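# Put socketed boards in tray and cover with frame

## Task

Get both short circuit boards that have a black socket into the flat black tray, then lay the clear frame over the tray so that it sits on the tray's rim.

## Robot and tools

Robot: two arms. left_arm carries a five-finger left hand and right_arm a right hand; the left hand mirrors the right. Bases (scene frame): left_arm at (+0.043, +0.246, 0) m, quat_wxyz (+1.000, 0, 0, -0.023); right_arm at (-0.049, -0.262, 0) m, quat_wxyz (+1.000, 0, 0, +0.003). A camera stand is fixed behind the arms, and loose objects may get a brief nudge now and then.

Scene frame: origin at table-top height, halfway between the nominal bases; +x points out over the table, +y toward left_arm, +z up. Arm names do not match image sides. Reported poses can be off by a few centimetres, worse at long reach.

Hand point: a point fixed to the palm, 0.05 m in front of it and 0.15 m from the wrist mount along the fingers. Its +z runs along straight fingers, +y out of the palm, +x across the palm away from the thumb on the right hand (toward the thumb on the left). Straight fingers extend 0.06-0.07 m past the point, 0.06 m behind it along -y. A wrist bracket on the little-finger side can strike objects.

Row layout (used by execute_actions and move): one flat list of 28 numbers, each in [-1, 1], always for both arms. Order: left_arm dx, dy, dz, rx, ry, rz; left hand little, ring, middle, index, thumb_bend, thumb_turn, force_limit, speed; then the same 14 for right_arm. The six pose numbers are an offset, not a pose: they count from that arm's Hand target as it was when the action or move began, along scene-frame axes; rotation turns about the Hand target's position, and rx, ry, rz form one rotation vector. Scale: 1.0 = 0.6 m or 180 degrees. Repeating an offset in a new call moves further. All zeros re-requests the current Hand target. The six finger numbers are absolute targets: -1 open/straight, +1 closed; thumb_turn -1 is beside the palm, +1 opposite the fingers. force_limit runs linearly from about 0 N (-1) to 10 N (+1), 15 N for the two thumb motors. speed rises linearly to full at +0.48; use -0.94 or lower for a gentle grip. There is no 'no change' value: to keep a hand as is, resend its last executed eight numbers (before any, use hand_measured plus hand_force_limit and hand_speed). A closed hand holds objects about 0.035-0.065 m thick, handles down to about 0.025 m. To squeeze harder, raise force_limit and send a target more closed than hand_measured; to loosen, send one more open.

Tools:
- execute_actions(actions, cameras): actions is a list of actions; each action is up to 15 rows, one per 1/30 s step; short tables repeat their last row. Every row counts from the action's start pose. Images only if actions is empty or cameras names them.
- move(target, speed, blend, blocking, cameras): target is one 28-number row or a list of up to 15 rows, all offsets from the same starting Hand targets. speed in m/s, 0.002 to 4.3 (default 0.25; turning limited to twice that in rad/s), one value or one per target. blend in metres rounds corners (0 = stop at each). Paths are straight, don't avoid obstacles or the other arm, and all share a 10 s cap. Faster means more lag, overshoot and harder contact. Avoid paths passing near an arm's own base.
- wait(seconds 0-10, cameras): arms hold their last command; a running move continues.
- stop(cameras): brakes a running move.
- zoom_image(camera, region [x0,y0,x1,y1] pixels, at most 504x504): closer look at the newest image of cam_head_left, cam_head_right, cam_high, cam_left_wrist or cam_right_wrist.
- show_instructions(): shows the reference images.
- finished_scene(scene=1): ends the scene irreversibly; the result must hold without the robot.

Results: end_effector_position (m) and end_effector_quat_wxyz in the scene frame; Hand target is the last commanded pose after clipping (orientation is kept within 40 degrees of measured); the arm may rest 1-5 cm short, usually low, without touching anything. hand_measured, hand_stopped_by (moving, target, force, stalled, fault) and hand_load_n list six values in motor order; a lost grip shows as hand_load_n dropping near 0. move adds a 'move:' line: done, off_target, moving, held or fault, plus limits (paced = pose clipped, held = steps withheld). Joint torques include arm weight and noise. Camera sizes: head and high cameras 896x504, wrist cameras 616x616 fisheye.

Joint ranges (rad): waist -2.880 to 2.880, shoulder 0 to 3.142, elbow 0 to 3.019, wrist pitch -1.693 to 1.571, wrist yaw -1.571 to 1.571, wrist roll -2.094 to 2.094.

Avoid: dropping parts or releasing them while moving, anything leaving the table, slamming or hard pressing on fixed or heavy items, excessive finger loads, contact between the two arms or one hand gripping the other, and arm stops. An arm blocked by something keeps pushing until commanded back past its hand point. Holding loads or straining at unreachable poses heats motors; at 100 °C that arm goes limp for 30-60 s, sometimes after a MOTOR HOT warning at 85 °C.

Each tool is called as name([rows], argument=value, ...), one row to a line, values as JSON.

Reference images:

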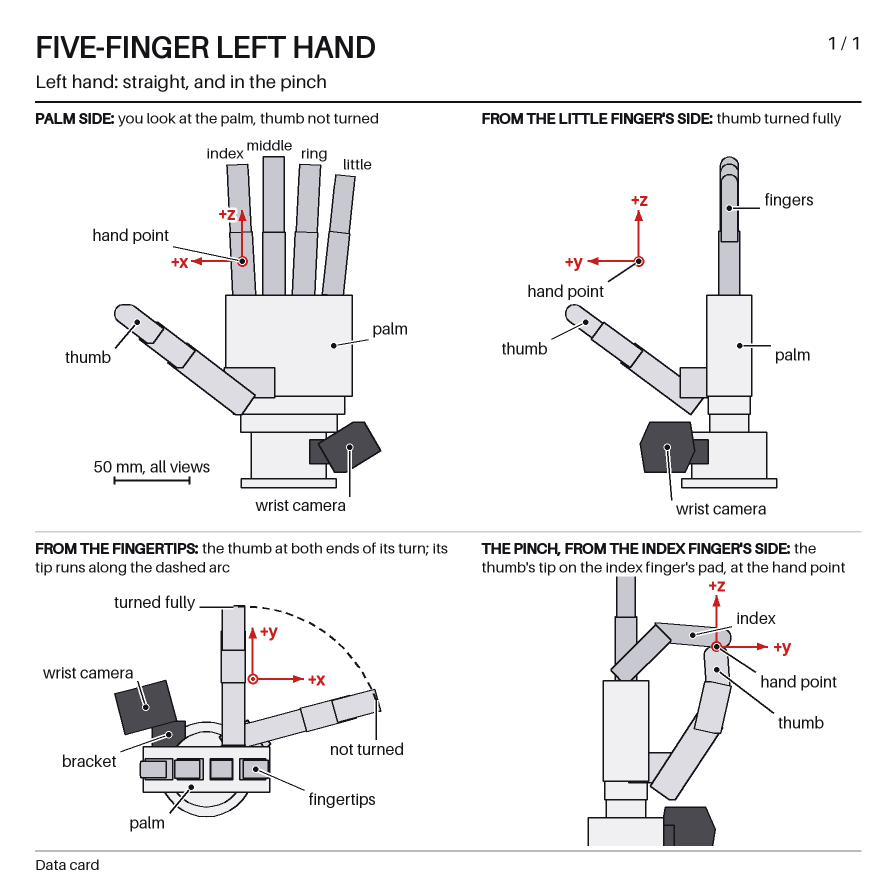

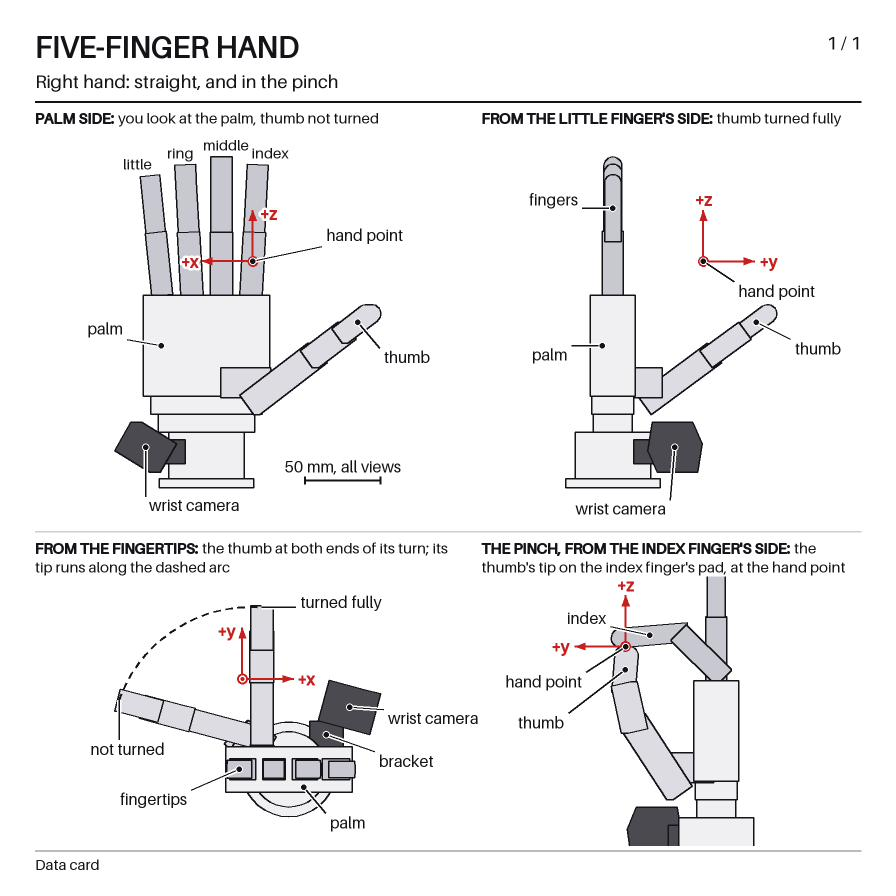

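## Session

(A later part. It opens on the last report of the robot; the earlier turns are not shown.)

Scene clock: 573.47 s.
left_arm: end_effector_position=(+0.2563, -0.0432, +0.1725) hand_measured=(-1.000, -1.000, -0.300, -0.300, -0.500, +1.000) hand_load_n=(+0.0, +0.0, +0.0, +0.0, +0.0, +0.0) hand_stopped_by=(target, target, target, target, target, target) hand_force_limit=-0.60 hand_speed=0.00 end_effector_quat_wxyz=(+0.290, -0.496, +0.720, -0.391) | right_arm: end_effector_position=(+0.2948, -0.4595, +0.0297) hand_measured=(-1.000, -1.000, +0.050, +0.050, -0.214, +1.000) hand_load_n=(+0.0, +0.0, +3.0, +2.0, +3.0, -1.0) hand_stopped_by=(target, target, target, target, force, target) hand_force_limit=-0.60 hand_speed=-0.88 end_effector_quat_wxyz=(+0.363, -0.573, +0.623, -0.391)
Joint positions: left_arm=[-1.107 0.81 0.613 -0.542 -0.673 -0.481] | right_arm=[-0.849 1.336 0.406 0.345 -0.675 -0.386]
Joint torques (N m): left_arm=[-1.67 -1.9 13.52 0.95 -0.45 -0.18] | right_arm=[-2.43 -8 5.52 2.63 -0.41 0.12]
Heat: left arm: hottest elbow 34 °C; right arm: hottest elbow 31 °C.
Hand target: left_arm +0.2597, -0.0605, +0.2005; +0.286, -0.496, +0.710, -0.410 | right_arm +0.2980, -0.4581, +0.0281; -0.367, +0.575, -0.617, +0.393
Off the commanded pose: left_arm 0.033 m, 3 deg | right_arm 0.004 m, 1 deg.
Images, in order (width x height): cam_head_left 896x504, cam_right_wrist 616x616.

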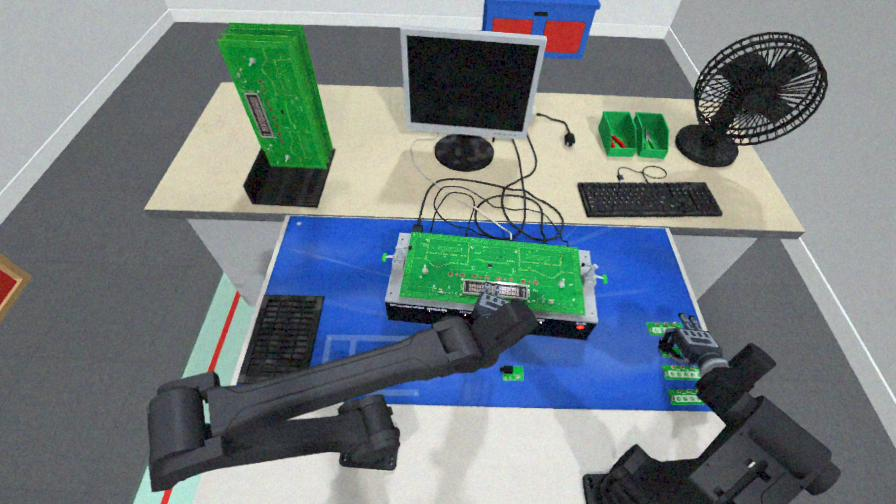

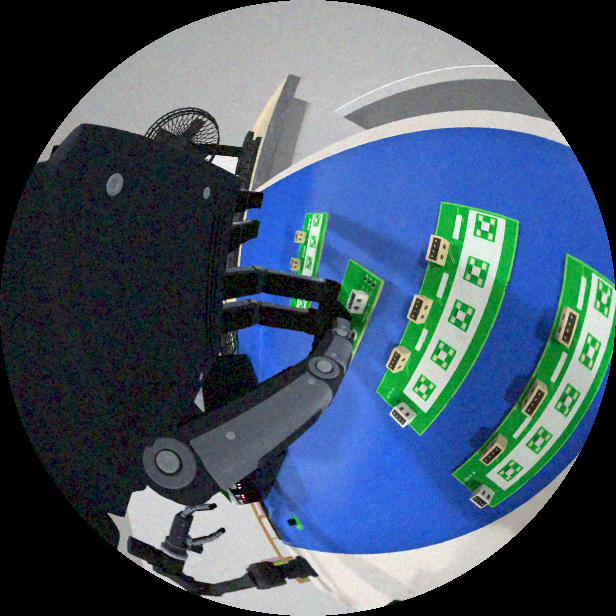

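move(target=[-0.0635,-0.0597,-0.167,-0.008,-0.0325,0.0671, -1, -1, -0.3, -0.3, -0.5, 1, -0.6, 0, 0, 0, 0.15, 0, 0, 0, -1, -1, 0.05, 0.05, 0.2, 1, -0.6, -0.88], cameras=["cam_right_wrist", "cam_left_wrist", "cam_head_left"], speed=0.12)

zoom_image(camera="cam_left_wrist", region=[90, 220, 390, 460])

zoom_image(camera="cam_head_left", region=[440, 280, 580, 400])

Scene clock: 588.43 s.
left_arm: end_effector_position=(+0.2240, -0.0858, +0.0929) hand_measured=(-1.000, -1.000, -0.300, -0.300, -0.500, +1.000) hand_load_n=(+0.0, +0.0, +0.0, +0.0, +0.0, +0.0) hand_stopped_by=(target, target, target, target, target, target) hand_force_limit=-0.60 hand_speed=0.00 end_effector_quat_wxyz=(+0.359, -0.551, +0.636, -0.404) | right_arm: end_effector_position=(+0.2834, -0.4467, +0.0911) hand_measured=(-1.000, -1.000, +0.050, +0.050, -0.214, +1.000) hand_load_n=(+0.0, +0.0, +3.0, +2.0, +3.0, -1.0) hand_stopped_by=(target, target, target, target, force, target) hand_force_limit=-0.60 hand_speed=-0.88 end_effector_quat_wxyz=(+0.363, -0.572, +0.635, -0.371)
Joint positions: left_arm=[-1.402 1.151 0.568 -0.485 -1.076 -1.002] | right_arm=[-0.849 1.093 0.474 -0.011 -0.675 -0.386]
Joint torques (N m): left_arm=[-1.73 -4.89 9.29 0.51 -0.82 -0.15] | right_arm=[-1.85 -7.88 11.22 1.02 -0.49 0.05]
Heat: left arm: hottest elbow 34 °C; right arm: hottest elbow 31 °C.
Hand target: left_arm +0.2216, -0.0964, +0.1002; +0.357, -0.550, +0.633, -0.412 | right_arm +0.2980, -0.4580, +0.1179; +0.367, -0.575, +0.617, -0.393
Off the commanded pose: left_arm 0.013 m, 1 deg | right_arm 0.033 m, 3 deg.
move: off_target (left_arm, right_arm)
Images, in order (width x height): cam_head_left 896x504, cam_left_wrist 616x616, cam_right_wrist 616x616.

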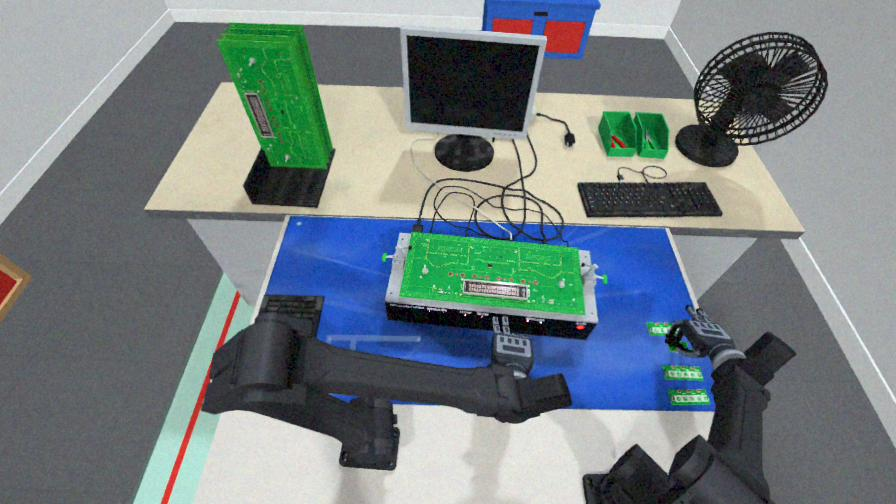

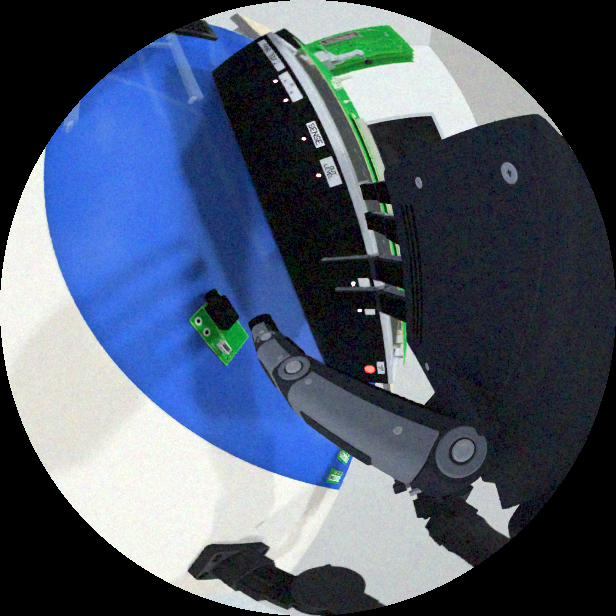

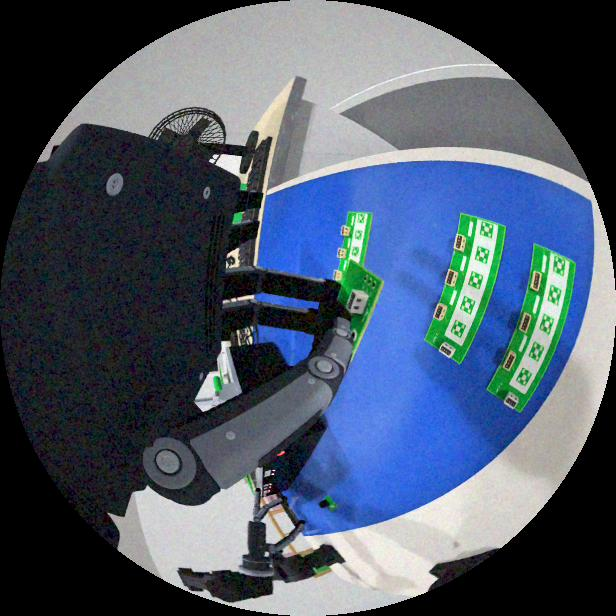

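Scaled by 1.680 from the camera's 616x616 image, which has a finer 880x880 frame.

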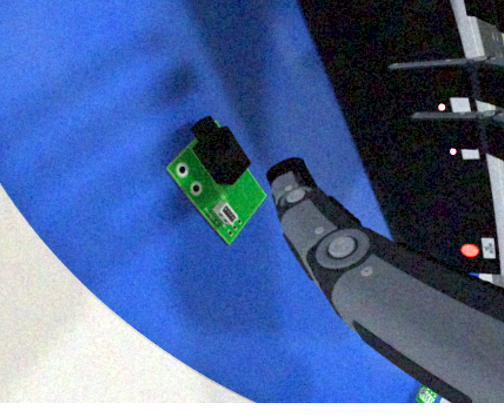

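Scaled by 3.600.

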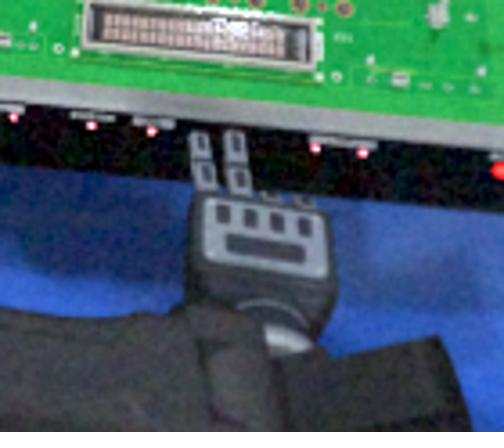

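move(target=[-0.0077,0.0073,-0.097,0,0,0.033, -1, -1, -0.3, -0.3, -0.5, 1, -0.6, 0, 0, 0.05, 0.15, 0, 0, 0, -1, -1, 0.05, 0.05, 0.2, 1, -0.6, -0.88], cameras=["cam_left_wrist", "cam_head_left"], speed=0.1)

zoom_image(camera="cam_left_wrist", region=[90, 220, 390, 460])

zoom_image(camera="cam_head_left", region=[440, 280, 580, 400])

Scene clock: 607.90 s.
left_arm: end_effector_position=(+0.2199, -0.0816, +0.0372) hand_measured=(-1.000, -1.000, -0.300, -0.300, -0.500, +1.000) hand_load_n=(+0.0, +0.0, +0.0, +0.0, +0.0, +0.0) hand_stopped_by=(target, target, target, target, target, target) hand_force_limit=-0.60 hand_speed=0.00 end_effector_quat_wxyz=(-0.379, +0.585, -0.605, +0.385) | right_arm: end_effector_position=(+0.2848, -0.4230, +0.1760) hand_measured=(-1.000, -1.000, +0.050, +0.050, -0.214, +1.000) hand_load_n=(+0.0, +0.0, +2.5, +2.0, +3.0, -1.5) hand_stopped_by=(target, target, target, target, force, target) hand_force_limit=-0.60 hand_speed=-0.88 end_effector_quat_wxyz=(+0.362, -0.573, +0.635, -0.372)
Joint positions: left_arm=[-1.435 1.353 0.568 -0.541 -1.127 -1.293] | right_arm=[-0.783 0.886 0.603 -0.319 -0.618 -0.342]
Joint torques (N m): left_arm=[-1.67 -5.66 7.62 0.1 -0.89 -0.18] | right_arm=[-2.2 -5.83 13.12 1.13 -0.19 0.11]
Heat: left arm: hottest elbow 32 °C; right arm: hottest elbow 32 °C.
Hand target: left_arm +0.2170, -0.0920, +0.0420; -0.378, +0.582, -0.604, +0.393 | right_arm +0.2980, -0.4279, +0.2080; +0.367, -0.575, +0.617, -0.393
Off the commanded pose: left_arm 0.012 m, 1 deg | right_arm 0.035 m, 3 deg.
move: off_target (left_arm, right_arm)
Images, in order (width x height): cam_head_left 896x504, cam_left_wrist 616x616.

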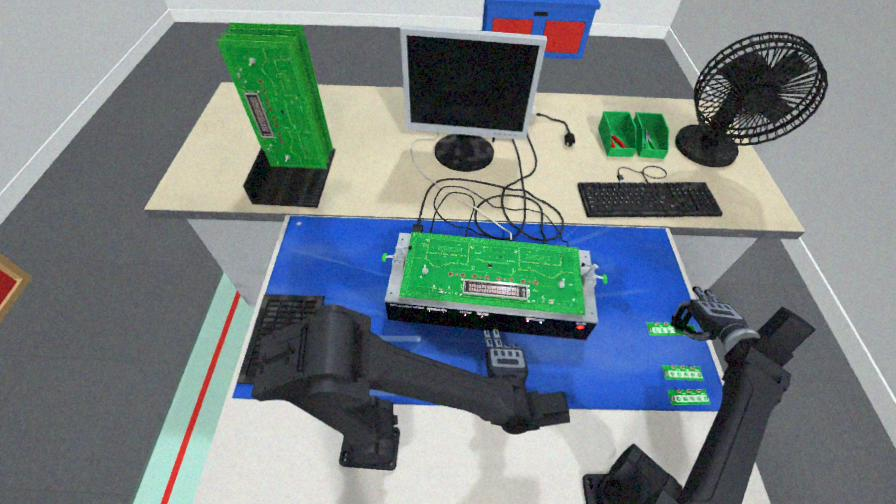

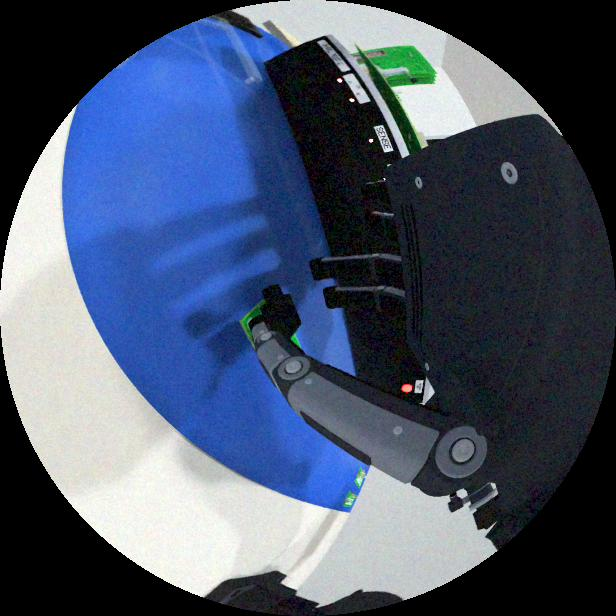

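Scaled by 1.680 from the camera's 616x616 image, which has a finer 880x880 frame.

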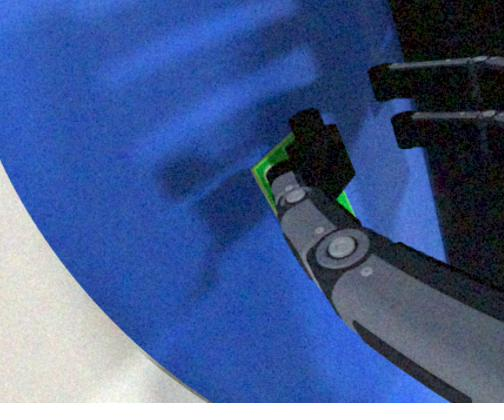

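Scaled by 3.600.

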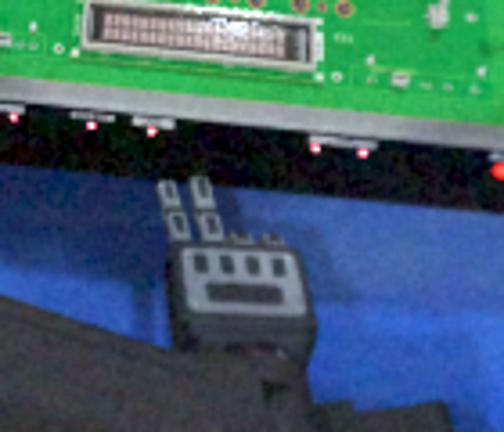

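move(target=[0.015,-0.0067,-0.018,0,0,0, -1, -1, -0.3, -0.3, -0.5, 1, -0.6, 0, 0, 0, 0, 0, 0, 0, -1, -1, 0.05, 0.05, 0.2, 1, -0.6, -0.88], cameras=["cam_left_wrist"], speed=0.05)

zoom_image(camera="cam_left_wrist", region=[90, 220, 390, 460])

Scene clock: 618.63 s.
left_arm: end_effector_position=(+0.2208, -0.0892, +0.0310) hand_measured=(-1.000, -1.000, -0.300, -0.300, -0.500, +1.000) hand_load_n=(+0.0, +0.0, +0.0, -0.5, -0.5, -0.5) hand_stopped_by=(target, target, target, target, target, target) hand_force_limit=-0.60 hand_speed=0.00 end_effector_quat_wxyz=(-0.380, +0.576, -0.611, +0.388) | right_arm: end_effector_position=(+0.2848, -0.4230, +0.1760) hand_measured=(-1.000, -1.000, +0.050, +0.050, -0.214, +1.000) hand_load_n=(+0.0, +0.0, +3.0, +2.0, +3.0, -1.5) hand_stopped_by=(target, target, target, target, force, target) hand_force_limit=-0.60 hand_speed=-0.88 end_effector_quat_wxyz=(+0.362, -0.573, +0.635, -0.372)
Joint positions: left_arm=[-1.435 1.383 0.568 -0.475 -1.13 -1.244] | right_arm=[-0.783 0.886 0.603 -0.319 -0.618 -0.342]
Joint torques (N m): left_arm=[1.08 -5.83 6.78 1.33 -0.6 0.02] | right_arm=[-1.44 -5.36 12.89 1.21 -0.18 0.11]
Heat: left arm: hottest elbow 32 °C; right arm: hottest elbow 33 °C.
Hand target: left_arm +0.2260, -0.0960, +0.0312; -0.378, +0.582, -0.604, +0.393 | right_arm +0.2980, -0.4279, +0.2080; +0.367, -0.575, +0.617, -0.393
Off the commanded pose: left_arm 0.009 m, 1 deg | right_arm 0.035 m, 3 deg.
move: off_target (right_arm)
Images, in order (width x height): cam_left_wrist 616x616.

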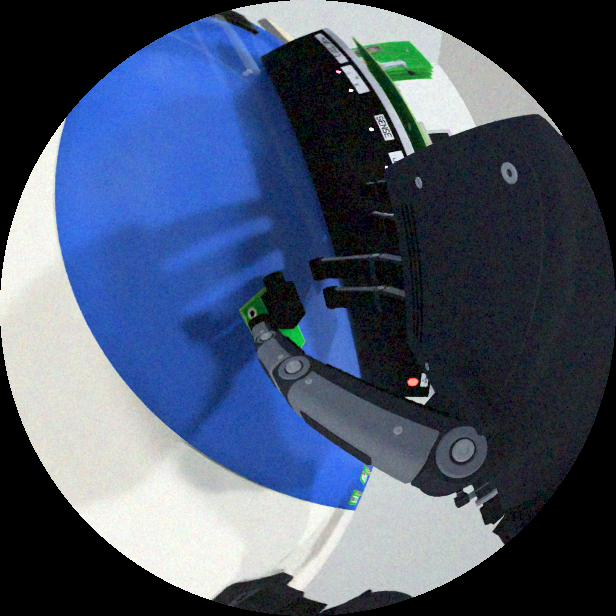

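Scaled by 1.680 from the camera's 616x616 image, which has a finer 880x880 frame.

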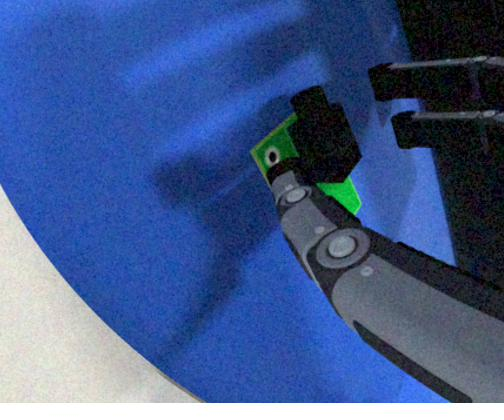

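move(target=[0.012,0.004,-0.0075,0,0,0, -1, -1, -0.25, -0.25, -0.5, 1, -0.6, 0, 0, 0, 0, 0, 0, 0, -1, -1, 0.05, 0.05, 0.2, 1, -0.6, -0.88], cameras=["cam_left_wrist"], speed=0.05)

zoom_image(camera="cam_left_wrist", region=[90, 220, 390, 460])

Scene clock: 630.57 s.
left_arm: end_effector_position=(+0.2265, -0.0957, +0.0314) hand_measured=(-1.000, -1.000, -0.250, -0.250, -0.500, +1.000) hand_load_n=(+0.0, -0.5, +0.0, +0.0, +0.0, -0.5) hand_stopped_by=(target, target, target, target, target, target) hand_force_limit=-0.60 hand_speed=0.00 end_effector_quat_wxyz=(-0.375, +0.578, -0.607, +0.396) | right_arm: end_effector_position=(+0.2848, -0.4230, +0.1760) hand_measured=(-1.000, -1.000, +0.050, +0.050, -0.214, +1.000) hand_load_n=(+0.0, +0.0, +3.0, +2.0, +3.0, -1.0) hand_stopped_by=(target, target, target, target, force, target) hand_force_limit=-0.60 hand_speed=-0.88 end_effector_quat_wxyz=(+0.362, -0.573, +0.635, -0.372)
Joint positions: left_arm=[-1.419 1.389 0.564 -0.404 -1.127 -1.198] | right_arm=[-0.783 0.886 0.603 -0.319 -0.618 -0.342]
Joint torques (N m): left_arm=[1.44 -6.48 5.64 1.52 -0.43 0.03] | right_arm=[-1.85 -5.42 12.89 1.14 -0.14 0.13]
Heat: left arm: hottest elbow 31 °C; right arm: hottest elbow 34 °C.
Hand target: left_arm +0.2332, -0.0936, +0.0267; -0.378, +0.582, -0.604, +0.393 | right_arm +0.2980, -0.4279, +0.2080; +0.367, -0.575, +0.617, -0.393
Off the commanded pose: left_arm 0.008 m, 1 deg | right_arm 0.035 m, 3 deg.
move: off_target (right_arm)
Images, in order (width x height): cam_left_wrist 616x616.

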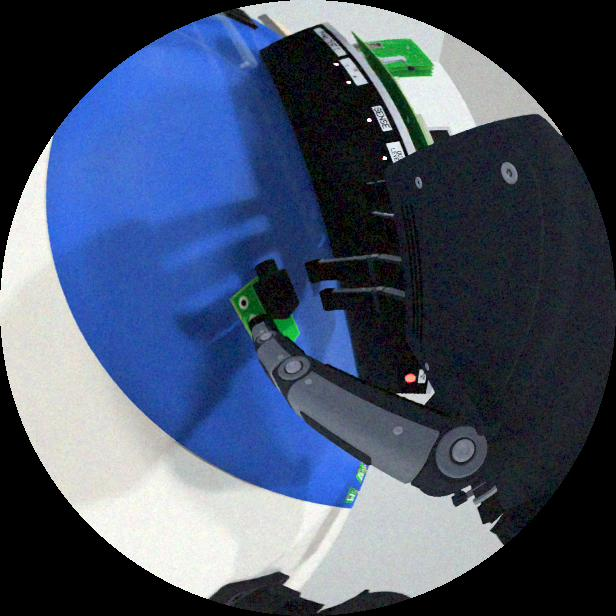

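Scaled by 1.680 from the camera's 616x616 image, which has a finer 880x880 frame.

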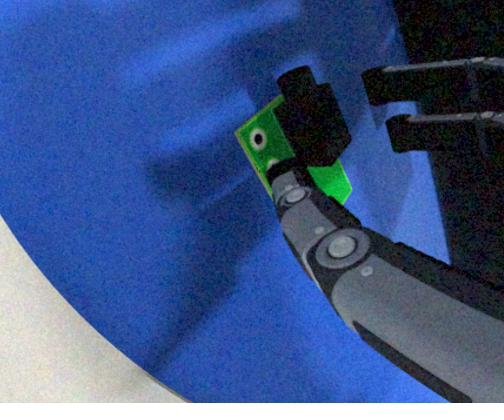

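move(target=[0,0.0267,0.022,0,0,0, -1, -1, -0.25, -0.25, -0.35, 1, -0.6, 0, 0, 0, 0, 0, 0, 0, -1, -1, 0.05, 0.05, 0.2, 1, -0.6, -0.88], cameras=["cam_left_wrist"], speed=0.05)

zoom_image(camera="cam_left_wrist", region=[90, 220, 390, 460])

Scene clock: 642.20 s.
left_arm: end_effector_position=(+0.2280, -0.0810, +0.0346) hand_measured=(-1.000, -1.000, -0.250, -0.250, -0.350, +1.000) hand_load_n=(+0.0, +0.0, +0.0, +0.0, +0.0, +0.0) hand_stopped_by=(target, target, target, target, target, target) hand_force_limit=-0.60 hand_speed=0.00 end_effector_quat_wxyz=(-0.375, +0.579, -0.607, +0.394) | right_arm: end_effector_position=(+0.2848, -0.4230, +0.1760) hand_measured=(-1.000, -1.000, +0.050, +0.050, -0.214, +1.000) hand_load_n=(+0.0, +0.0, +2.5, +2.0, +3.0, -1.0) hand_stopped_by=(target, target, target, target, force, target) hand_force_limit=-0.60 hand_speed=-0.88 end_effector_quat_wxyz=(+0.362, -0.573, +0.635, -0.372)
Joint positions: left_arm=[-1.408 1.34 0.531 -0.409 -1.121 -1.184] | right_arm=[-0.783 0.886 0.603 -0.319 -0.618 -0.342]
Joint torques (N m): left_arm=[0.85 -8.64 6.08 0.17 -0.52 0.08] | right_arm=[-1.55 -5.77 12.82 1.16 -0.19 0.14]
Heat: left arm: hottest elbow 30 °C; right arm: hottest elbow 35 °C.
Hand target: left_arm +0.2331, -0.0775, +0.0398; -0.378, +0.582, -0.604, +0.393 | right_arm +0.2980, -0.4279, +0.2080; +0.367, -0.575, +0.617, -0.393
Off the commanded pose: left_arm 0.008 m, 1 deg | right_arm 0.035 m, 3 deg.
move: off_target (right_arm)
Images, in order (width x height): cam_left_wrist 616x616.

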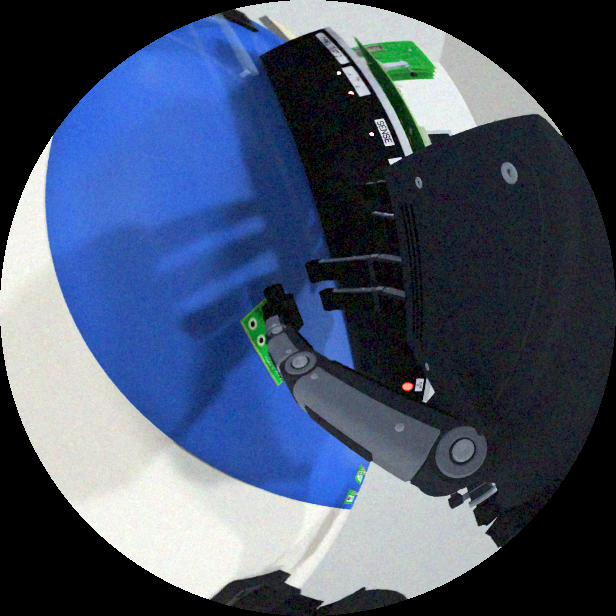

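Scaled by 1.680 from the camera's 616x616 image, which has a finer 880x880 frame.

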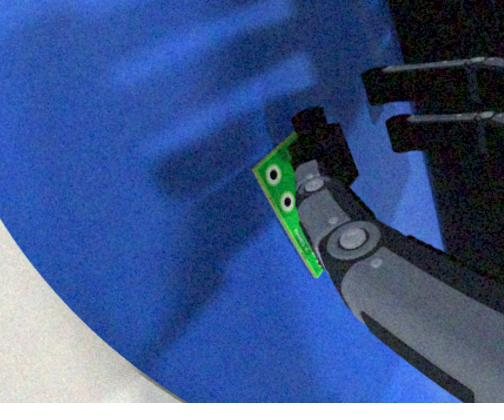

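move(target=[0.0132,0,-0.013,0,0,0, -1, -1, -0.2, -0.2, -0.3, 1, -0.6, 0, 0, 0, 0, 0, 0, 0, -1, -1, 0.05, 0.05, 0.2, 1, -0.6, -0.88], cameras=["cam_left_wrist"], speed=0.05)

zoom_image(camera="cam_left_wrist", region=[90, 220, 390, 460])

Scene clock: 651.03 s.
left_arm: end_effector_position=(+0.2353, -0.0766, +0.0307) hand_measured=(-1.000, -1.000, -0.200, -0.200, -0.300, +1.000) hand_load_n=(+0.0, +0.0, +0.0, +0.5, +0.0, +0.0) hand_stopped_by=(target, target, target, target, target, target) hand_force_limit=-0.60 hand_speed=0.00 end_effector_quat_wxyz=(-0.378, +0.578, -0.609, +0.390) | right_arm: end_effector_position=(+0.2848, -0.4230, +0.1760) hand_measured=(-1.000, -1.000, +0.050, +0.050, -0.214, +1.000) hand_load_n=(+0.0, +0.0, +3.0, +2.0, +3.0, -1.0) hand_stopped_by=(target, target, target, target, force, target) hand_force_limit=-0.60 hand_speed=-0.88 end_effector_quat_wxyz=(+0.362, -0.573, +0.635, -0.372)
Joint positions: left_arm=[-1.381 1.34 0.514 -0.354 -1.112 -1.129] | right_arm=[-0.783 0.886 0.603 -0.319 -0.618 -0.342]
Joint torques (N m): left_arm=[1.2 -6.36 5.9 1.46 -0.49 0.06] | right_arm=[-0.91 -6.01 12.77 0.96 -0.19 0.13]
Heat: left arm: hottest elbow 30 °C; right arm: hottest elbow 35 °C.
Hand target: left_arm +0.2411, -0.0775, +0.0320; -0.378, +0.582, -0.604, +0.392 | right_arm +0.2980, -0.4279, +0.2080; +0.367, -0.575, +0.617, -0.393
Off the commanded pose: left_arm 0.006 m, 1 deg | right_arm 0.035 m, 3 deg.
move: off_target (right_arm)
Images, in order (width x height): cam_left_wrist 616x616.

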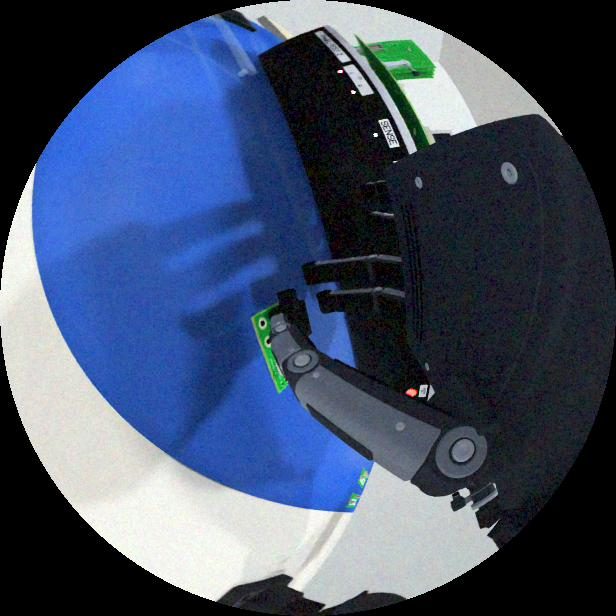

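Scaled by 1.680 from the camera's 616x616 image, which has a finer 880x880 frame.

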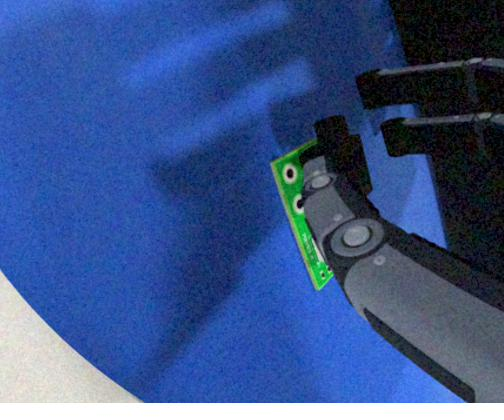

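move([
  [0,0.003,0.02,0,0,0, -1, -1, -0.2, -0.2, -0.3, 1, -0.6, 0, 0, 0, 0, 0, 0, 0, -1, -1, 0.05, 0.05, 0.2, 1, -0.6, -0.88],
  [0.013,0.003,0.015,0,0,0, -1, -1, -0.2, -0.2, -0.3, 1, -0.6, 0, 0, 0, 0, 0, 0, 0, -1, -1, 0.05, 0.05, 0.2, 1, -0.6, -0.88],
], cameras=["cam_left_wrist"], speed=0.05)

zoom_image(camera="cam_left_wrist", region=[90, 220, 390, 460])

Scene clock: 664.07 s.
left_arm: end_effector_position=(+0.2408, -0.0720, +0.0346) hand_measured=(-1.000, -1.000, -0.200, -0.200, -0.300, +1.000) hand_load_n=(+0.0, +0.0, +0.0, +0.0, +0.0, +0.0) hand_stopped_by=(target, target, target, target, target, target) hand_force_limit=-0.60 hand_speed=0.00 end_effector_quat_wxyz=(-0.383, +0.573, -0.615, +0.384) | right_arm: end_effector_position=(+0.2848, -0.4230, +0.1760) hand_measured=(-1.000, -1.000, +0.050, +0.050, -0.214, +1.000) hand_load_n=(+0.0, -0.5, +3.0, +2.5, +3.0, -1.0) hand_stopped_by=(target, target, target, target, force, target) hand_force_limit=-0.60 hand_speed=-0.88 end_effector_quat_wxyz=(+0.362, -0.573, +0.635, -0.372)
Joint positions: left_arm=[-1.359 1.319 0.511 -0.344 -1.102 -1.074] | right_arm=[-0.783 0.886 0.603 -0.319 -0.618 -0.342]
Joint torques (N m): left_arm=[1.73 -7.53 6.31 1.77 -0.41 0.09] | right_arm=[-1.96 -5.71 12.82 1.42 -0.2 0.12]
Heat: left arm: hottest elbow 29 °C; right arm: hottest elbow 36 °C.
Hand target: left_arm +0.2489, -0.0758, +0.0411; -0.378, +0.582, -0.604, +0.393 | right_arm +0.2980, -0.4279, +0.2080; +0.367, -0.575, +0.617, -0.393
Off the commanded pose: left_arm 0.011 m, 2 deg | right_arm 0.035 m, 3 deg.
move: off_target (left_arm, right_arm)
Images, in order (width x height): cam_left_wrist 616x616.

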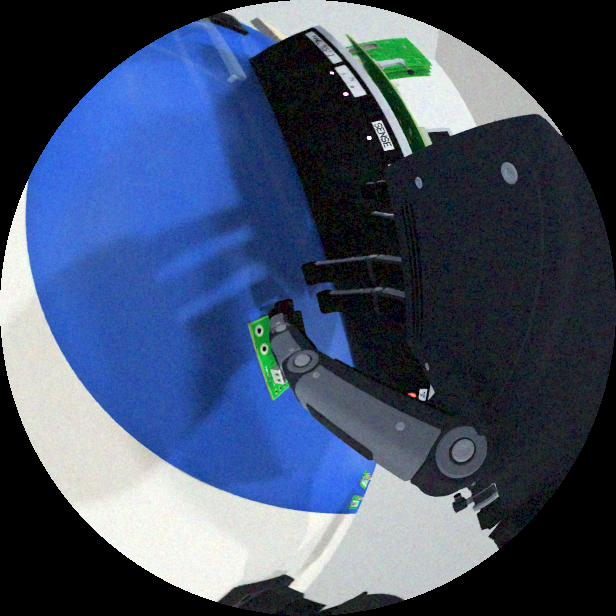

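Scaled by 1.680 from the camera's 616x616 image, which has a finer 880x880 frame.

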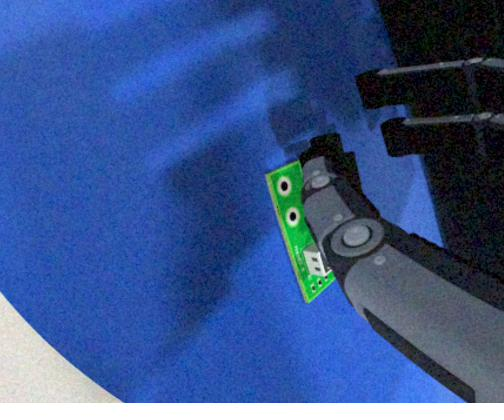

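move(target=[0.005,-0.017,0.0,0,0,0, -1, -1, -0.2, -0.2, -0.3, 1, -0.6, 0, 0, 0, 0, 0, 0, 0, -1, -1, 0.05, 0.05, 0.2, 1, -0.6, -0.88], cameras=["cam_left_wrist"], speed=0.05)

zoom_image(camera="cam_left_wrist", region=[90, 220, 390, 460])

Scene clock: 674.47 s.
left_arm: end_effector_position=(+0.2408, -0.0719, +0.0345) hand_measured=(-1.000, -1.000, -0.200, -0.200, -0.300, +1.000) hand_load_n=(+0.0, -0.5, +0.0, +0.0, +0.0, +0.0) hand_stopped_by=(target, target, target, target, target, target) hand_force_limit=-0.60 hand_speed=0.00 end_effector_quat_wxyz=(-0.384, +0.571, -0.616, +0.383) | right_arm: end_effector_position=(+0.2848, -0.4230, +0.1760) hand_measured=(-1.000, -1.000, +0.050, +0.050, -0.214, +1.000) hand_load_n=(+0.0, +0.0, +3.0, +2.5, +3.0, -1.0) hand_stopped_by=(target, target, target, target, force, target) hand_force_limit=-0.60 hand_speed=-0.88 end_effector_quat_wxyz=(+0.362, -0.573, +0.635, -0.372)
Joint positions: left_arm=[-1.359 1.319 0.511 -0.343 -1.102 -1.067] | right_arm=[-0.783 0.886 0.603 -0.319 -0.618 -0.342]
Joint torques (N m): left_arm=[2.2 -5.25 8.31 2.14 -0.31 0.08] | right_arm=[-0.73 -6.53 12.81 1.2 -0.19 0.15]
Heat: left arm: hottest elbow 29 °C; right arm: hottest elbow 36 °C.
Hand target: left_arm +0.2519, -0.0860, +0.0411; -0.378, +0.582, -0.604, +0.393 | right_arm +0.2980, -0.4279, +0.2080; +0.367, -0.575, +0.617, -0.393
Off the commanded pose: left_arm 0.019 m, 2 deg | right_arm 0.035 m, 3 deg.
move: off_target (left_arm, right_arm)
Images, in order (width x height): cam_left_wrist 616x616.

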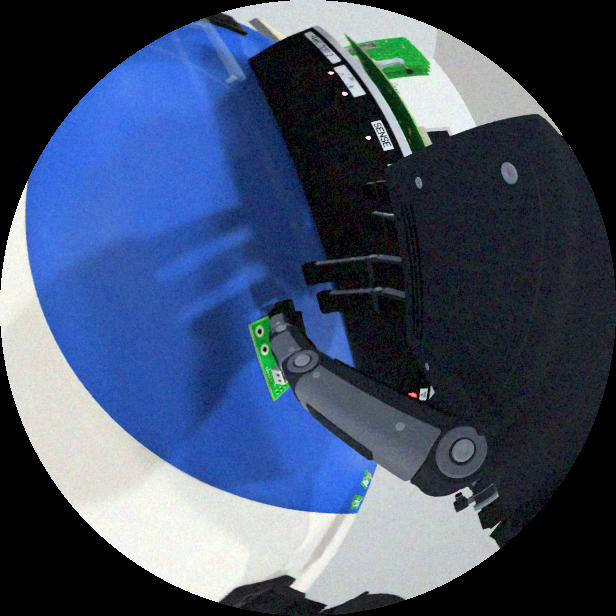

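Scaled by 1.680 from the camera's 616x616 image, which has a finer 880x880 frame.

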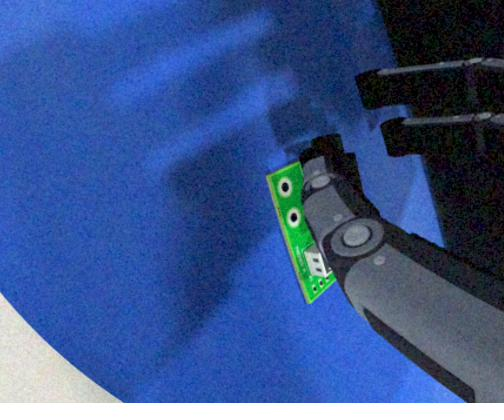

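move([
  [-0.0167,-0.02,0.05,0,0,0, -1, -1, -0.2, -0.2, -0.3, 1, -0.6, 0, 0, 0, 0, 0, 0, 0, -1, -1, 0.05, 0.05, 0.2, 1, -0.6, -0.88],
  [-0.0167,-0.01,-0.002,0,0,0, -1, -1, -0.2, -0.2, -0.3, 1, -0.6, 0, 0, 0, 0, 0, 0, 0, -1, -1, 0.05, 0.05, 0.2, 1, -0.6, -0.88],
], cameras=["cam_left_wrist"], speed=0.08)

zoom_image(camera="cam_left_wrist", region=[90, 220, 390, 460])

Scene clock: 693.10 s.
left_arm: end_effector_position=(+0.2407, -0.0801, +0.0388) hand_measured=(-1.000, -1.000, -0.200, -0.200, -0.300, +1.000) hand_load_n=(+0.0, -0.5, +0.0, +0.0, +0.0, +0.0) hand_stopped_by=(target, target, target, target, target, target) hand_force_limit=-0.60 hand_speed=0.00 end_effector_quat_wxyz=(-0.386, +0.578, -0.611, +0.380) | right_arm: end_effector_position=(+0.2848, -0.4230, +0.1760) hand_measured=(-1.000, -1.000, +0.050, +0.050, -0.214, +1.000) hand_load_n=(+0.0, +0.0, +3.0, +2.0, +3.0, -1.0) hand_stopped_by=(target, target, target, target, force, target) hand_force_limit=-0.60 hand_speed=-0.88 end_effector_quat_wxyz=(+0.362, -0.573, +0.635, -0.372)
Joint positions: left_arm=[-1.366 1.34 0.552 -0.41 -1.11 -1.124] | right_arm=[-0.783 0.886 0.603 -0.319 -0.618 -0.342]
Joint torques (N m): left_arm=[-0.26 -5.3 7.12 2.24 -0.63 -0.09] | right_arm=[-1.73 -4.95 12.83 1.11 -0.21 0.13]
Heat: left arm: hottest elbow 29 °C; right arm: hottest elbow 37 °C.
Hand target: left_arm +0.2419, -0.0919, +0.0398; -0.378, +0.582, -0.604, +0.392 | right_arm +0.2980, -0.4279, +0.2080; +0.367, -0.575, +0.617, -0.393
Off the commanded pose: left_arm 0.012 m, 2 deg | right_arm 0.035 m, 3 deg.
move: off_target (left_arm, right_arm)
Images, in order (width x height): cam_left_wrist 616x616.

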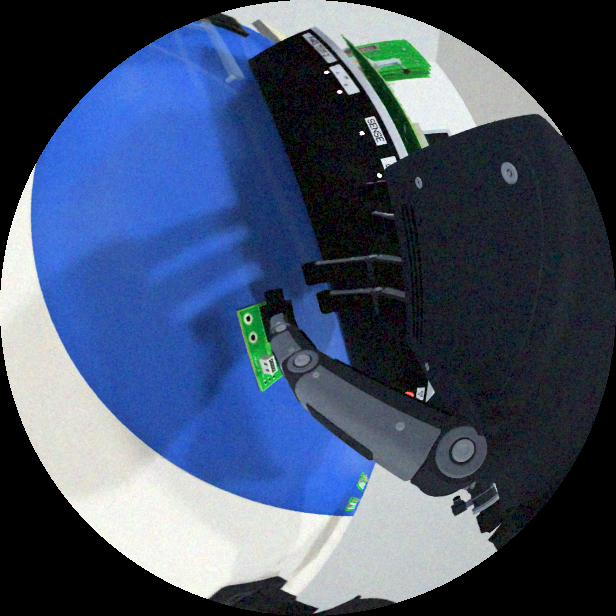

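Scaled by 1.680 from the camera's 616x616 image, which has a finer 880x880 frame.

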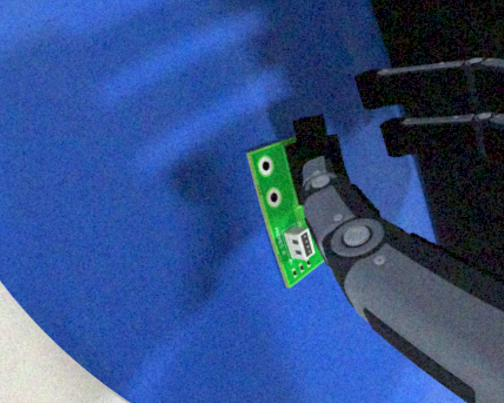

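move(target=[0,0,-0.01,0,0,0, -1, -1, -0.2, -0.2, -0.28, 1, -0.6, 0, 0, 0, 0, 0, 0, 0, -1, -1, 0.05, 0.05, 0.2, 1, -0.6, -0.88], cameras=["cam_left_wrist"], speed=0.05)

zoom_image(camera="cam_left_wrist", region=[90, 220, 390, 460])

Scene clock: 701.80 s.
left_arm: end_effector_position=(+0.2408, -0.0812, +0.0363) hand_measured=(-1.000, -1.000, -0.200, -0.200, -0.280, +1.000) hand_load_n=(+0.0, -0.5, +0.0, +0.0, -1.0, -0.5) hand_stopped_by=(target, target, target, target, target, target) hand_force_limit=-0.60 hand_speed=0.00 end_effector_quat_wxyz=(-0.387, +0.577, -0.609, +0.383) | right_arm: end_effector_position=(+0.2848, -0.4230, +0.1760) hand_measured=(-1.000, -1.000, +0.050, +0.050, -0.214, +1.000) hand_load_n=(+0.0, +0.0, +3.0, +2.0, +3.0, -1.0) hand_stopped_by=(target, target, target, target, force, target) hand_force_limit=-0.60 hand_speed=-0.88 end_effector_quat_wxyz=(+0.362, -0.573, +0.635, -0.372)
Joint positions: left_arm=[-1.37 1.351 0.548 -0.389 -1.118 -1.123] | right_arm=[-0.783 0.886 0.603 -0.319 -0.618 -0.342]
Joint torques (N m): left_arm=[-0.21 -5.25 6.78 2.43 -0.33 -0.09] | right_arm=[-1.67 -6.18 13.01 1.16 -0.15 0.15]
Heat: left arm: hottest elbow 29 °C; right arm: hottest elbow 37 °C.
Hand target: left_arm +0.2419, -0.0919, +0.0339; -0.378, +0.582, -0.604, +0.393 | right_arm +0.2980, -0.4279, +0.2080; +0.367, -0.575, +0.617, -0.393
Off the commanded pose: left_arm 0.011 m, 2 deg | right_arm 0.035 m, 3 deg.
move: off_target (left_arm, right_arm)
Images, in order (width x height): cam_left_wrist 616x616.

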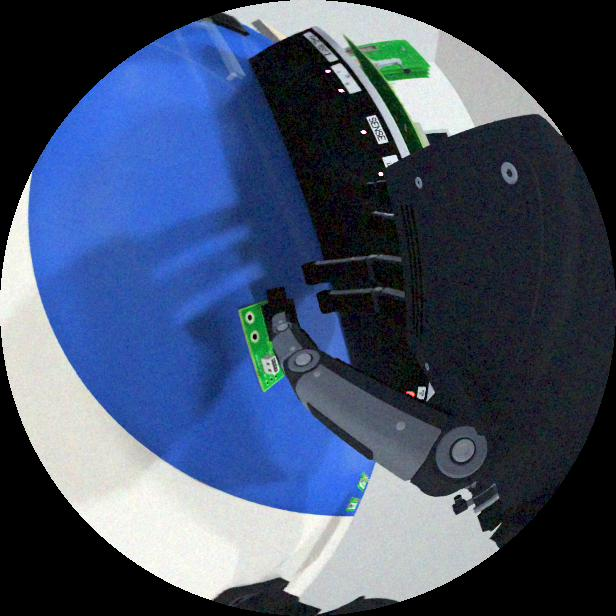

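Scaled by 1.680 from the camera's 616x616 image, which has a finer 880x880 frame.

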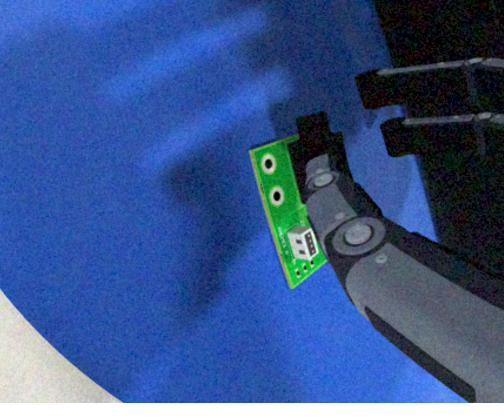

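execute_actions([
  [[0,0,0,0,0,0, -1, -1, 0.1, 0.1, 0.2, 1, -0.6, -0.88, 0, 0, 0, 0, 0, 0, -1, -1, 0.05, 0.05, 0.2, 1, -0.6, -0.88]],
  [[0,0,0,0,0,0, -1, -1, 0.1, 0.1, 0.2, 1, -0.6, -0.88, 0, 0, 0, 0, 0, 0, -1, -1, 0.05, 0.05, 0.2, 1, -0.6, -0.88]],
  [[0,0,0,0,0,0, -1, -1, 0.1, 0.1, 0.2, 1, -0.6, -0.88, 0, 0, 0, 0, 0, 0, -1, -1, 0.05, 0.05, 0.2, 1, -0.6, -0.88]],
  [[0,0,0,0,0,0, -1, -1, 0.1, 0.1, 0.2, 1, -0.6, -0.88, 0, 0, 0, 0, 0, 0, -1, -1, 0.05, 0.05, 0.2, 1, -0.6, -0.88]],
], cameras=["cam_left_wrist"])

zoom_image(camera="cam_left_wrist", region=[90, 220, 390, 460])

Scene clock: 715.23 s.
left_arm: end_effector_position=(+0.2408, -0.0813, +0.0362) hand_measured=(-1.000, -1.000, +0.100, +0.100, +0.200, +1.000) hand_load_n=(+0.0, +0.0, +0.0, +0.0, +0.0, +0.0) hand_stopped_by=(target, target, target, target, target, target) hand_force_limit=-0.60 hand_speed=-0.88 end_effector_quat_wxyz=(-0.387, +0.577, -0.609, +0.383) | right_arm: end_effector_position=(+0.2848, -0.4230, +0.1760) hand_measured=(-1.000, -1.000, +0.050, +0.050, -0.214, +1.000) hand_load_n=(+0.0, +0.0, +2.5, +2.0, +3.0, -1.0) hand_stopped_by=(target, target, target, target, force, target) hand_force_limit=-0.60 hand_speed=-0.88 end_effector_quat_wxyz=(+0.362, -0.573, +0.635, -0.372)
Joint positions: left_arm=[-1.37 1.352 0.548 -0.389 -1.118 -1.124] | right_arm=[-0.783 0.886 0.603 -0.319 -0.618 -0.342]
Joint torques (N m): left_arm=[-0.21 -5.25 6.93 2.21 -0.32 -0.09] | right_arm=[-1.14 -6.36 12.85 1.25 -0.22 0.13]
Heat: left arm: hottest elbow 29 °C; right arm: hottest elbow 37 °C.
Hand target: left_arm +0.2419, -0.0919, +0.0338; -0.378, +0.582, -0.604, +0.392 | right_arm +0.2980, -0.4279, +0.2080; +0.367, -0.575, +0.617, -0.393
Off the commanded pose: left_arm 0.011 m, 2 deg | right_arm 0.035 m, 3 deg.
Images, in order (width x height): cam_left_wrist 616x616.

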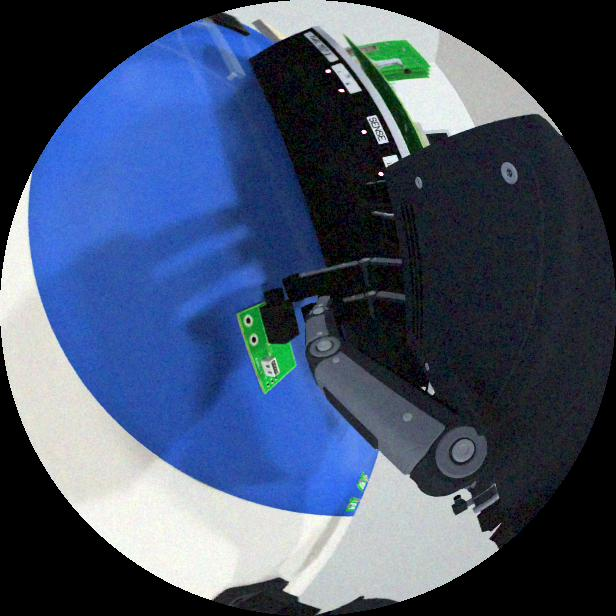

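Scaled by 1.680 from the camera's 616x616 image, which has a finer 880x880 frame.

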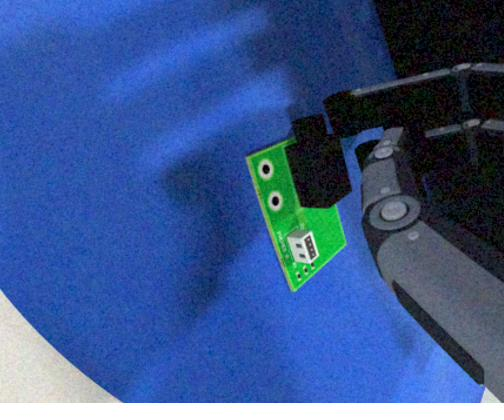

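move([
  [0,0,0.035,0,0,0, -1, -1, 0.1, 0.1, 0.2, 1, -0.6, -0.5, 0, 0, 0, 0, 0, 0, -1, -1, 0.05, 0.05, 0.2, 1, -0.6, -0.88],
  [0,0,0.03,0,0,0, -1, -1, -0.2, -0.2, -0.4, 1, -0.6, -0.2, 0, 0, 0, 0, 0, 0, -1, -1, 0.05, 0.05, 0.2, 1, -0.6, -0.88],
  [0,0,0,0,0,0, -1, -1, -0.2, -0.2, -0.4, 1, -0.6, -0.2, 0, 0, 0, 0, 0, 0, -1, -1, 0.05, 0.05, 0.2, 1, -0.6, -0.88],
], cameras=["cam_left_wrist"], speed=0.08)

zoom_image(camera="cam_left_wrist", region=[90, 220, 390, 460])

Scene clock: 737.30 s.
left_arm: end_effector_position=(+0.2404, -0.0830, +0.0346) hand_measured=(-1.000, -1.000, -0.200, -0.200, -0.400, +1.000) hand_load_n=(+0.0, +0.0, +0.0, +0.0, +0.0, +0.0) hand_stopped_by=(target, target, target, target, target, target) hand_force_limit=-0.60 hand_speed=-0.20 end_effector_quat_wxyz=(-0.384, +0.578, -0.609, +0.384) | right_arm: end_effector_position=(+0.2848, -0.4230, +0.1760) hand_measured=(-1.000, -1.000, +0.050, +0.050, -0.214, +1.000) hand_load_n=(+0.0, +0.0, +3.0, +2.0, +3.0, -1.0) hand_stopped_by=(target, target, target, target, force, target) hand_force_limit=-0.60 hand_speed=-0.88 end_effector_quat_wxyz=(+0.362, -0.573, +0.635, -0.372)
Joint positions: left_arm=[-1.37 1.357 0.548 -0.38 -1.113 -1.124] | right_arm=[-0.783 0.886 0.603 -0.319 -0.618 -0.342]
Joint torques (N m): left_arm=[0.44 -5.54 6.67 1.99 -0.5 -0.07] | right_arm=[-1.49 -6.18 12.9 0.9 -0.17 0.12]
Heat: left arm: hottest elbow 29 °C; right arm: hottest elbow 38 °C.
Hand target: left_arm +0.2419, -0.0919, +0.0338; -0.378, +0.582, -0.604, +0.392 | right_arm +0.2980, -0.4279, +0.2080; +0.367, -0.575, +0.617, -0.393
Off the commanded pose: left_arm 0.009 m, 1 deg | right_arm 0.035 m, 3 deg.
move: off_target (right_arm); target 2's new numbers were sent with left_arm's hand 0.020 m and 2 deg from that target
Images, in order (width x height): cam_left_wrist 616x616.

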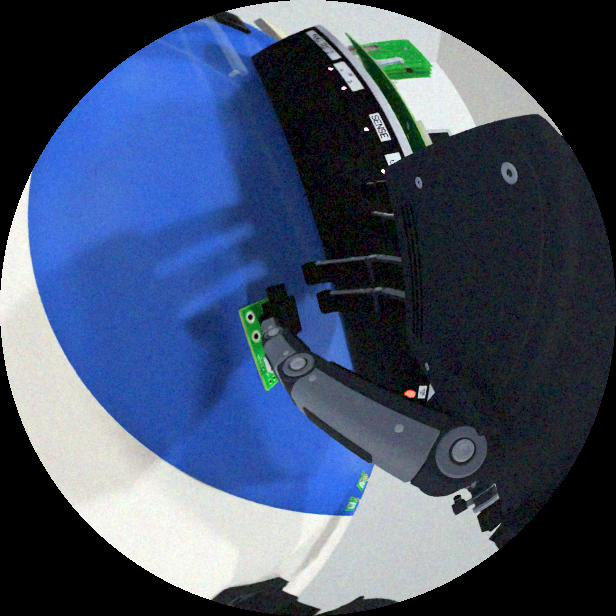

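Scaled by 1.680 from the camera's 616x616 image, which has a finer 880x880 frame.

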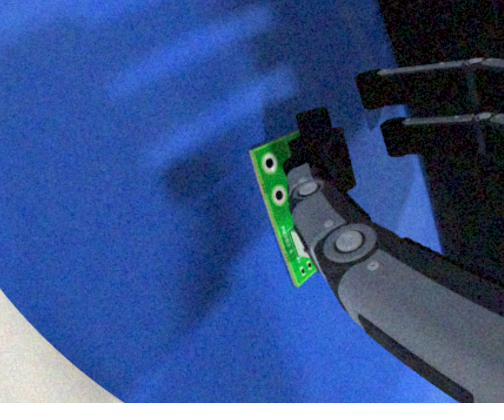

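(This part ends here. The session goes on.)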